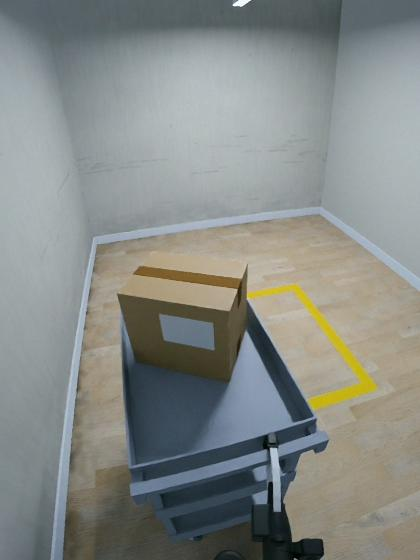

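move(blocking=false, r1={"base":{"translate_m":-0.76,"strafe_m":-0.1},"contact_limits":{"translate_m":0.4},"pace":"slow"}, cameras=[])

wait(seconds=9.5, cameras=["r1_head_camera"])

Scene clock: 1323.47 s.
move: r1 moving
r1.base_odometry: x=+1.862 y=+2.669 heading=-1.937
r1.turned_by_wheels: +0.000
r1.turned_by_imu: -0.001
r1.base_tilt: forward=-1.6 right=+1.3
r1.lidar_m: 0.35 0.35 0.71 0.59 0.58 0.70 1.20 1.35 1.54 2.17 2.17 0.46
r1.base_status: translate_m moving; strafe_m moving
r1.joint_positions: lift_m=+0.690 arm_m=+0.000 wrist_yaw_rad=-0.003 wrist_pitch_rad=+0.010 wrist_roll_rad=+1.569 gripper_m=-0.029
r1.joint_status: not commanded
r1.measured_speeds: translate_m=-0.050 strafe_m=-0.006 rotate_rad=+0.001 lift_m=+0.000 arm_m=+0.000 wrist_yaw_rad=+0.000 wrist_pitch_rad=+0.000 wrist_roll_rad=+0.000
r1.motor_effort: lift_m=+18(18) arm_m=+3(4) wheel_0=-5(9) wheel_1=-5(7) wheel_2=+6(7)
r1.servo_current: wrist_yaw_rad=39(72) wrist_pitch_rad=52(65) wrist_roll_rad=46(59) gripper_m=59(59)
r1.contact_limits: translate_m 0.4
r1.hand_pose: x=+0.4590 y=-0.0882 z=+0.8654 quat_wxyz=(+0.708, +0.706, +0.003, -0.005) (m; r1's base frame)
r1.wrist_depth_mm: - - - - - 1708 1160 / - - - - - 1708 1160 / - - - 253 259 271 273 / - - - 250 247 1756 - / - - 634 233 238 - - / - 504 449 189 182 - - / - 430 181 143 219 - -
r2.base_odometry: x=-2.366 y=-2.385 heading=-0.882
r2.turned_by_wheels: +0.000
r2.turned_by_imu: +0.000
r2.base_tilt: forward=-0.7 right=+0.0
r2.lidar_m: 0.45 3.32 3.69 4.66 3.38 1.76 1.44 1.42 1.42 1.13 1.04 0.58
r2.base_status: not commanded
r2.joint_positions: lift_m=+0.940 arm_m=+0.050 wrist_yaw_rad=+0.019 wrist_pitch_rad=+0.007 wrist_roll_rad=+0.000 gripper_m=-0.024
r2.joint_status: not commanded
r2.measured_speeds: all 0
r2.motor_effort: lift_m=+21(21) arm_m=-7(7) wheel_0=+12(13) wheel_1=-1(1) wheel_2=+17(18)
r2.servo_current: wrist_yaw_rad=117(124) wrist_pitch_rad=52(52) wrist_roll_rad=33(52) gripper_m=98(104)
r2.contact_limits: translate_m 0.6
r2.hand_pose: x=+0.5111 y=-0.0818 z=+1.1158 quat_wxyz=(+1.000, +0.000, +0.004, +0.010) (m; r2's base frame)
r2.wrist_depth_mm: - - 236 249 259 272 285 / - - 236 251 262 274 285 / - - 237 253 262 277 287 / - - 239 255 264 278 289 / - - 242 256 266 279 290 / - - 179 182 264 282 293 / - 241 244 - 267 289 296
pictures: none
No camera images: "cameras" was empty.

Scene clock: 1331.90 s.
earlier move: r1 done
r1.base_odometry: x=+2.037 y=+3.402 heading=-1.936
r1.turned_by_wheels: +0.000
r1.turned_by_imu: +0.002
r1.base_tilt: forward=-1.6 right=+1.3
r1.lidar_m: 0.35 0.37 0.57 0.47 0.49 0.58 0.58 0.58 0.71 1.19 2.28 0.44
r1.base_status: done
r1.joint_positions: lift_m=+0.690 arm_m=+0.000 wrist_yaw_rad=+0.004 wrist_pitch_rad=+0.010 wrist_roll_rad=+1.569 gripper_m=-0.029
r1.joint_status: not commanded
r1.measured_speeds: all 0
r1.motor_effort: lift_m=+18(18) arm_m=-4(4) wheel_0=-1(9) wheel_1=-2(8) wheel_2=+4(14)
r1.servo_current: wrist_yaw_rad=72(78) wrist_pitch_rad=52(72) wrist_roll_rad=39(65) gripper_m=52(65)
r1.contact_limits: translate_m 0.4
r1.hand_pose: x=+0.4597 y=-0.0861 z=+0.8654 quat_wxyz=(+0.708, +0.706, +0.005, -0.002) (m; r1's base frame)
r1.wrist_depth_mm: - - - - - 1618 1160 / - - - - 260 1576 1160 / - - - 246 249 268 273 / - - - 244 241 1576 - / - - 559 177 236 - - / - 459 436 172 184 - - / - 452 179 142 225 132 -
r2.base_odometry: x=-2.366 y=-2.385 heading=-0.882
r2.turned_by_wheels: +0.000
r2.turned_by_imu: +0.001
r2.base_tilt: forward=-0.6 right=+0.0
r2.lidar_m: 0.45 3.32 3.69 4.69 3.41 1.77 1.46 1.43 1.39 1.15 1.05 0.58
r2.base_status: not commanded
r2.joint_positions: lift_m=+0.940 arm_m=+0.050 wrist_yaw_rad=+0.019 wrist_pitch_rad=+0.007 wrist_roll_rad=+0.000 gripper_m=-0.024
r2.joint_status: not commanded
r2.measured_speeds: all 0
r2.motor_effort: lift_m=+21(21) arm_m=-7(7) wheel_0=+13(13) wheel_1=-1(2) wheel_2=+17(18)
r2.servo_current: wrist_yaw_rad=104(130) wrist_pitch_rad=52(65) wrist_roll_rad=39(65) gripper_m=104(104)
r2.contact_limits: translate_m 0.6
r2.hand_pose: x=+0.5111 y=-0.0818 z=+1.1158 quat_wxyz=(+1.000, +0.000, +0.004, +0.010) (m; r2's base frame)
r2.wrist_depth_mm: - - 235 249 260 272 285 / - - 236 251 260 274 285 / - - 237 254 263 276 287 / - - 240 254 264 279 289 / - - 242 255 267 279 293 / - - 180 181 264 282 293 / - 240 244 - 268 289 297
wait: 8.43 of 9.5 s (r1 has come to rest)
pictures: r1_head_camera
Images, in order (width x height): r1_head_camera 420x560.

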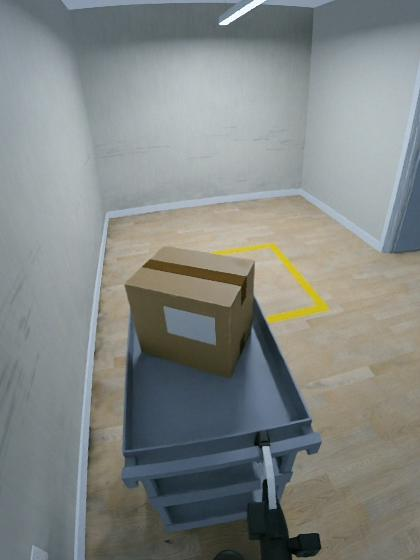

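move(r1={"base":{"strafe_m":0.12,"translate_m":0.1},"pace":"slow"}, blocking=false, cameras=[])

wait(seconds=6, cameras=["r1_head_camera"])

Scene clock: 1352.23 s.
move: r1 moving
r1.base_odometry: x=+2.043 y=+3.392 heading=-1.936
r1.turned_by_wheels: +0.000
r1.turned_by_imu: +0.000
r1.base_tilt: forward=-1.6 right=+1.3
r1.lidar_m: 0.35 0.36 0.57 0.48 0.47 0.56 0.59 0.58 0.71 1.23 2.29 0.43
r1.base_status: translate_m moving; strafe_m moving
r1.joint_positions: lift_m=+0.690 arm_m=+0.000 wrist_yaw_rad=+0.003 wrist_pitch_rad=+0.010 wrist_roll_rad=+1.569 gripper_m=-0.029
r1.joint_status: not commanded
r1.measured_speeds: translate_m=+0.032 strafe_m=+0.037 rotate_rad=+0.002 lift_m=+0.000 arm_m=+0.000 wrist_yaw_rad=+0.000 wrist_pitch_rad=+0.000 wrist_roll_rad=+0.000
r1.motor_effort: lift_m=+17(18) arm_m=-3(4) wheel_0=-3(5) wheel_1=+6(8) wheel_2=-5(7)
r1.servo_current: wrist_yaw_rad=39(65) wrist_pitch_rad=65(65) wrist_roll_rad=46(59) gripper_m=59(59)
r1.hand_pose: x=+0.4595 y=-0.0866 z=+0.8654 quat_wxyz=(+0.708, +0.706, +0.005, -0.003) (m; r1's base frame)
r1.wrist_depth_mm: - - - - - 1661 1160 / - - - - 257 1537 1182 / - - - 246 250 267 273 / - - - 244 241 1708 - / - - 574 178 238 - - / - 462 439 174 183 - - / - 445 180 143 224 - -
r2: as last shown
r2.turned_by_imu: +0.000
r2.base_tilt: forward=-0.7 right=+0.0
r2.lidar_m: 0.42 3.29 3.69 4.70 3.39 1.76 1.43 1.42 1.41 1.14 1.05 0.60
r2.motor_effort: lift_m=+21(21) arm_m=-6(7) wheel_0=+12(12) wheel_1=-1(1) wheel_2=+17(18)
r2.servo_current: wrist_yaw_rad=117(124) wrist_pitch_rad=46(59) wrist_roll_rad=52(52) gripper_m=98(98)
r2.contact_limits: translate_m 0.6
r2.wrist_depth_mm: - - 236 248 259 272 283 / - - 236 251 262 273 285 / - - 237 253 264 276 287 / - - 240 255 265 278 287 / - - 241 256 266 279 289 / - - 179 181 264 282 293 / - 241 245 - 267 287 296
pictures: none
No camera images: "cameras" was empty.

Scene clock: 1354.57 s.
earlier move: r1 done
r1.base_odometry: x=+2.113 y=+3.266 heading=-1.936
r1.turned_by_wheels: +0.000
r1.turned_by_imu: +0.000
r1.base_tilt: forward=-1.6 right=+1.2
r1.lidar_m: 0.37 0.38 0.47 0.41 0.39 0.49 0.71 0.68 0.86 1.47 2.37 0.42
r1.base_status: done
r1.joint_positions: lift_m=+0.690 arm_m=+0.000 wrist_yaw_rad=-0.003 wrist_pitch_rad=+0.010 wrist_roll_rad=+1.569 gripper_m=-0.029
r1.joint_status: not commanded
r1.measured_speeds: all 0
r1.motor_effort: lift_m=+17(18) arm_m=+4(4) wheel_0=-1(9) wheel_1=+3(8) wheel_2=-3(9)
r1.servo_current: wrist_yaw_rad=46(65) wrist_pitch_rad=59(65) wrist_roll_rad=52(78) gripper_m=52(59)
r1.hand_pose: x=+0.4590 y=-0.0882 z=+0.8654 quat_wxyz=(+0.708, +0.706, +0.003, -0.005) (m; r1's base frame)
r1.wrist_depth_mm: - - - - - 1661 1160 / - - - - 240 1464 1098 / - - - 234 237 1397 267 / - - 640 173 236 - - / - 544 500 231 233 - - / - 462 442 189 183 - - / - 492 179 143 228 - -
r2.base_odometry: x=-2.366 y=-2.385 heading=-0.882
r2.turned_by_wheels: +0.000
r2.turned_by_imu: +0.000
r2.base_tilt: forward=-0.7 right=+0.0
r2.lidar_m: 0.46 3.32 3.65 4.71 3.40 1.78 1.45 1.44 1.40 1.16 1.06 0.60
r2.base_status: not commanded
r2.joint_positions: lift_m=+0.940 arm_m=+0.050 wrist_yaw_rad=+0.019 wrist_pitch_rad=+0.007 wrist_roll_rad=+0.000 gripper_m=-0.024
r2.joint_status: not commanded
r2.measured_speeds: all 0
r2.on_its_own: wrist_yaw_rad is at rest, and its servo_current (111 mA) is outside its rest range (0 to 104 mA)
r2.motor_effort: lift_m=+21(21) arm_m=-7(7) wheel_0=+12(13) wheel_1=-1(1) wheel_2=+17(18)
r2.servo_current: wrist_yaw_rad=111(124) wrist_pitch_rad=52(59) wrist_roll_rad=52(78) gripper_m=98(104)
r2.contact_limits: translate_m 0.6
r2.hand_pose: x=+0.5111 y=-0.0818 z=+1.1158 quat_wxyz=(+1.000, +0.000, +0.004, +0.010) (m; r2's base frame)
r2.wrist_depth_mm: - - 235 249 262 272 285 / - - 236 250 260 273 285 / - - 237 253 263 277 287 / - - 239 255 265 278 290 / - - 243 256 266 279 291 / - - 180 182 264 281 291 / - 240 244 - 267 289 296
wait: 2.33 of 6 s (r1 has come to rest)
pictures: r1_head_camera
Images, in order (width x height): r1_head_camera 420x560.

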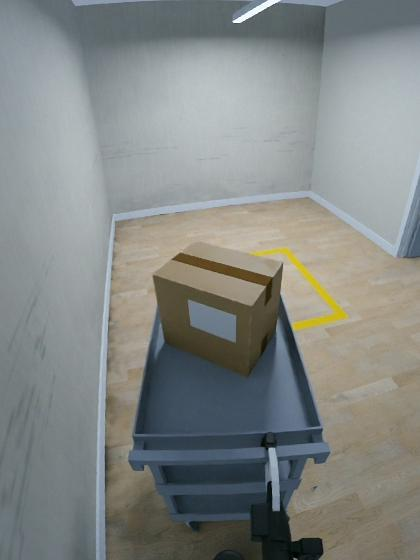

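move(r1={"base":{"strafe_m":0.09,"translate_m":0.08},"pace":"slow"}, blocking=false, cameras=[])

wait(seconds=6, cameras=["r1_head_camera"])

Scene clock: 1370.00 s.
move: r1 moving
r1.base_odometry: x=+2.119 y=+3.255 heading=-1.937
r1.turned_by_wheels: -0.001
r1.turned_by_imu: -0.001
r1.base_tilt: forward=-1.6 right=+1.3
r1.lidar_m: 0.35 0.38 0.45 0.38 0.39 0.46 0.69 0.72 0.86 1.50 2.38 0.43
r1.base_status: translate_m moving; strafe_m moving
r1.joint_positions: lift_m=+0.690 arm_m=+0.000 wrist_yaw_rad=-0.003 wrist_pitch_rad=+0.010 wrist_roll_rad=+1.569 gripper_m=-0.029
r1.joint_status: not commanded
r1.measured_speeds: translate_m=+0.033 strafe_m=+0.037 rotate_rad=+0.001 lift_m=+0.000 arm_m=+0.000 wrist_yaw_rad=+0.000 wrist_pitch_rad=+0.000 wrist_roll_rad=+0.000
r1.motor_effort: lift_m=+17(18) arm_m=+4(4) wheel_0=-6(6) wheel_1=+7(9) wheel_2=-8(9)
r1.servo_current: wrist_yaw_rad=59(65) wrist_pitch_rad=59(59) wrist_roll_rad=72(72) gripper_m=59(65)
r1.hand_pose: x=+0.4590 y=-0.0882 z=+0.8654 quat_wxyz=(+0.708, +0.706, +0.003, -0.005) (m; r1's base frame)
r1.wrist_depth_mm: - - - - - 1661 1160 / - - - - 240 1430 1098 / - - - 235 237 539 271 / - - 640 233 235 - - / - 544 500 230 232 - - / - 459 442 174 182 - - / - 492 181 143 228 - -
r2.base_odometry: x=-2.366 y=-2.385 heading=-0.882
r2.turned_by_wheels: +0.000
r2.turned_by_imu: +0.000
r2.base_tilt: forward=-0.7 right=+0.1
r2.lidar_m: 0.45 3.29 3.72 4.68 3.41 1.78 1.45 1.43 1.40 1.15 1.06 0.57
r2.base_status: not commanded
r2.joint_positions: lift_m=+0.940 arm_m=+0.050 wrist_yaw_rad=+0.019 wrist_pitch_rad=+0.007 wrist_roll_rad=+0.000 gripper_m=-0.024
r2.joint_status: not commanded
r2.measured_speeds: all 0
r2.motor_effort: lift_m=+21(21) arm_m=-7(7) wheel_0=+12(12) wheel_1=-1(1) wheel_2=+17(18)
r2.servo_current: wrist_yaw_rad=104(117) wrist_pitch_rad=46(52) wrist_roll_rad=39(59) gripper_m=104(104)
r2.contact_limits: translate_m 0.6
r2.hand_pose: x=+0.5111 y=-0.0818 z=+1.1158 quat_wxyz=(+1.000, +0.000, +0.004, +0.010) (m; r2's base frame)
r2.wrist_depth_mm: - - 236 249 260 272 285 / - - 236 252 262 274 285 / - - 237 253 263 276 289 / - - 240 254 264 279 289 / - - 241 255 266 279 291 / - - 179 182 264 281 294 / - 240 245 - 267 289 296
pictures: none
No camera images: "cameras" was empty.

Scene clock: 1371.97 s.
earlier move: r1 done
r1.base_odometry: x=+2.168 y=+3.159 heading=-1.937
r1.turned_by_wheels: +0.000
r1.turned_by_imu: +0.001
r1.base_tilt: forward=-1.6 right=+1.3
r1.lidar_m: 0.41 0.42 0.39 0.32 0.32 0.38 0.72 0.82 0.99 1.69 2.43 0.41
r1.base_status: done
r1.joint_positions: lift_m=+0.690 arm_m=+0.000 wrist_yaw_rad=-0.003 wrist_pitch_rad=+0.010 wrist_roll_rad=+1.569 gripper_m=-0.029
r1.joint_status: not commanded
r1.measured_speeds: all 0
r1.motor_effort: lift_m=+17(18) arm_m=+4(4) wheel_0=-2(9) wheel_1=+2(9) wheel_2=-4(10)
r1.servo_current: wrist_yaw_rad=59(78) wrist_pitch_rad=59(65) wrist_roll_rad=46(72) gripper_m=52(65)
r1.hand_pose: x=+0.4590 y=-0.0882 z=+0.8654 quat_wxyz=(+0.708, +0.706, +0.003, -0.005) (m; r1's base frame)
r1.wrist_depth_mm: - - - - - 1499 1160 / - - - - 225 233 235 / - - - 224 226 - - / - - 554 165 228 - - / - 473 455 227 230 - - / - 500 469 189 182 - - / - - 180 143 233 - -
r2.base_odometry: x=-2.366 y=-2.385 heading=-0.882
r2.turned_by_wheels: +0.000
r2.turned_by_imu: +0.000
r2.base_tilt: forward=-0.6 right=+0.1
r2.lidar_m: 0.47 3.31 3.72 4.69 3.38 1.78 1.45 1.42 1.42 1.15 1.05 0.59
r2.base_status: not commanded
r2.joint_positions: lift_m=+0.940 arm_m=+0.050 wrist_yaw_rad=+0.019 wrist_pitch_rad=+0.007 wrist_roll_rad=+0.000 gripper_m=-0.024
r2.joint_status: not commanded
r2.measured_speeds: all 0
r2.on_its_own: wrist_yaw_rad is at rest, and its servo_current (124 mA) is outside its rest range (0 to 104 mA)
r2.motor_effort: lift_m=+21(21) arm_m=-7(7) wheel_0=+12(13) wheel_1=-1(1) wheel_2=+18(18)
r2.servo_current: wrist_yaw_rad=124(124) wrist_pitch_rad=46(59) wrist_roll_rad=39(72) gripper_m=91(104)
r2.contact_limits: translate_m 0.6
r2.hand_pose: x=+0.5111 y=-0.0818 z=+1.1158 quat_wxyz=(+1.000, +0.000, +0.004, +0.010) (m; r2's base frame)
r2.wrist_depth_mm: - - 236 250 259 271 285 / - - 236 250 262 273 285 / - - 237 253 262 274 287 / - - 239 255 264 278 289 / - - 241 256 267 279 290 / - - 179 182 264 282 294 / - 240 246 - 266 289 298
wait: 1.97 of 6 s (r1 has come to rest)
pictures: r1_head_camera
Images, in order (width x height): r1_head_camera 420x560.

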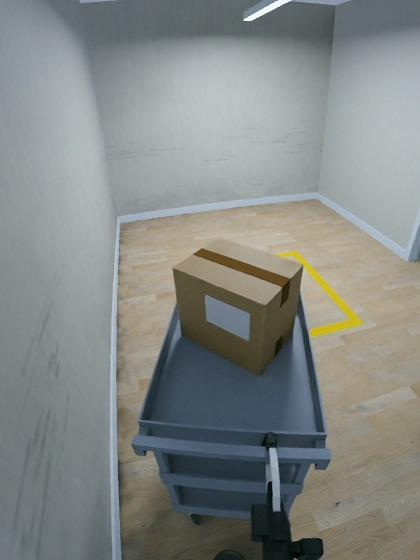

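move(r1={"base":{"translate_m":0.3},"pace":"slow"}, blocking=false, cameras=[])

wait(seconds=6, cameras=["r1_head_camera"])

Scene clock: 1388.20 s.
move: r1 moving
r1.base_odometry: x=+2.164 y=+3.148 heading=-1.937
r1.turned_by_wheels: +0.000
r1.turned_by_imu: +0.000
r1.base_tilt: forward=-1.6 right=+1.3
r1.lidar_m: 0.40 0.41 0.40 0.32 0.34 0.42 0.73 0.83 0.97 1.72 2.44 0.42
r1.base_status: translate_m moving
r1.joint_positions: lift_m=+0.690 arm_m=+0.000 wrist_yaw_rad=-0.003 wrist_pitch_rad=+0.010 wrist_roll_rad=+1.569 gripper_m=-0.029
r1.joint_status: not commanded
r1.measured_speeds: translate_m=+0.050 strafe_m=+0.000 rotate_rad=+0.002 lift_m=+0.000 arm_m=+0.000 wrist_yaw_rad=+0.000 wrist_pitch_rad=+0.000 wrist_roll_rad=+0.000
r1.motor_effort: lift_m=+17(18) arm_m=+4(4) wheel_0=+3(6) wheel_1=+6(7) wheel_2=-8(11)
r1.servo_current: wrist_yaw_rad=72(72) wrist_pitch_rad=52(65) wrist_roll_rad=39(59) gripper_m=52(59)
r1.hand_pose: x=+0.4590 y=-0.0882 z=+0.8654 quat_wxyz=(+0.708, +0.706, +0.003, -0.005) (m; r1's base frame)
r1.wrist_depth_mm: - - - - - 1537 1182 / - - - - 224 232 234 / - - - 224 226 258 - / - - 554 166 228 - - / - 473 459 229 229 - - / - 500 466 174 182 - - / - - 179 143 233 - -
r2.base_odometry: x=-2.366 y=-2.385 heading=-0.882
r2.turned_by_wheels: +0.000
r2.turned_by_imu: +0.000
r2.base_tilt: forward=-0.7 right=+0.0
r2.lidar_m: 0.45 3.31 3.66 4.67 3.37 1.79 1.44 1.43 1.38 1.13 1.06 0.55
r2.base_status: not commanded
r2.joint_positions: lift_m=+0.940 arm_m=+0.050 wrist_yaw_rad=+0.019 wrist_pitch_rad=+0.007 wrist_roll_rad=+0.000 gripper_m=-0.024
r2.joint_status: not commanded
r2.measured_speeds: all 0
r2.motor_effort: lift_m=+21(21) arm_m=-7(7) wheel_0=+12(13) wheel_1=-1(1) wheel_2=+17(18)
r2.servo_current: wrist_yaw_rad=117(130) wrist_pitch_rad=46(59) wrist_roll_rad=39(52) gripper_m=98(104)
r2.contact_limits: translate_m 0.6
r2.hand_pose: x=+0.5111 y=-0.0818 z=+1.1158 quat_wxyz=(+1.000, +0.000, +0.004, +0.010) (m; r2's base frame)
r2.wrist_depth_mm: - - 235 249 259 274 283 / - - 235 250 262 273 285 / - - 238 253 264 276 287 / - - 240 255 264 278 289 / - - 241 256 266 279 291 / - - 179 182 265 283 294 / - 241 245 - 268 289 297
pictures: none
No camera images: "cameras" was empty.

Scene clock: 1391.97 s.
earlier move: r1 done
r1.base_odometry: x=+2.061 y=+2.879 heading=-1.936
r1.turned_by_wheels: +0.001
r1.turned_by_imu: +0.000
r1.base_tilt: forward=-1.5 right=+1.3
r1.lidar_m: 0.38 0.37 0.47 0.39 0.40 0.50 0.86 1.08 1.28 2.31 2.36 0.44
r1.base_status: done
r1.joint_positions: lift_m=+0.690 arm_m=+0.000 wrist_yaw_rad=-0.001 wrist_pitch_rad=+0.010 wrist_roll_rad=+1.569 gripper_m=-0.029
r1.joint_status: not commanded
r1.measured_speeds: all 0
r1.motor_effort: lift_m=+18(18) arm_m=+4(4) wheel_0=+4(9) wheel_1=+4(7) wheel_2=+0(11)
r1.servo_current: wrist_yaw_rad=59(72) wrist_pitch_rad=59(65) wrist_roll_rad=46(65) gripper_m=59(59)
r1.hand_pose: x=+0.4592 y=-0.0877 z=+0.8654 quat_wxyz=(+0.708, +0.706, +0.003, -0.004) (m; r1's base frame)
r1.wrist_depth_mm: - - - - - 1661 1138 / - - - - 245 1464 1118 / - - - 180 242 1430 418 / - - - 234 237 - - / - - 530 231 233 - - / - 455 436 189 183 - - / - 473 179 144 225 - -
r2.base_odometry: x=-2.366 y=-2.385 heading=-0.882
r2.turned_by_wheels: +0.000
r2.turned_by_imu: +0.001
r2.base_tilt: forward=-0.6 right=+0.0
r2.lidar_m: 0.44 3.32 3.70 4.71 3.39 1.79 1.45 1.41 1.39 1.16 1.06 0.57
r2.base_status: not commanded
r2.joint_positions: lift_m=+0.940 arm_m=+0.050 wrist_yaw_rad=+0.019 wrist_pitch_rad=+0.007 wrist_roll_rad=+0.000 gripper_m=-0.024
r2.joint_status: not commanded
r2.measured_speeds: all 0
r2.on_its_own: wrist_yaw_rad is at rest, and its servo_current (117 mA) is outside its rest range (0 to 104 mA)
r2.motor_effort: lift_m=+21(21) arm_m=-7(7) wheel_0=+12(13) wheel_1=-1(1) wheel_2=+17(18)
r2.servo_current: wrist_yaw_rad=117(130) wrist_pitch_rad=46(59) wrist_roll_rad=39(59) gripper_m=98(104)
r2.contact_limits: translate_m 0.6
r2.hand_pose: x=+0.5111 y=-0.0818 z=+1.1158 quat_wxyz=(+1.000, +0.000, +0.004, +0.010) (m; r2's base frame)
r2.wrist_depth_mm: - - 235 250 258 272 283 / - - 236 251 260 273 285 / - - 237 253 264 274 287 / - - 240 254 265 279 290 / - - 241 256 267 279 290 / - - 179 182 264 283 294 / - 241 245 - 267 290 296
wait: 3.77 of 6 s (r1 has come to rest)
pictures: r1_head_camera
Images, in order (width x height): r1_head_camera 420x560.

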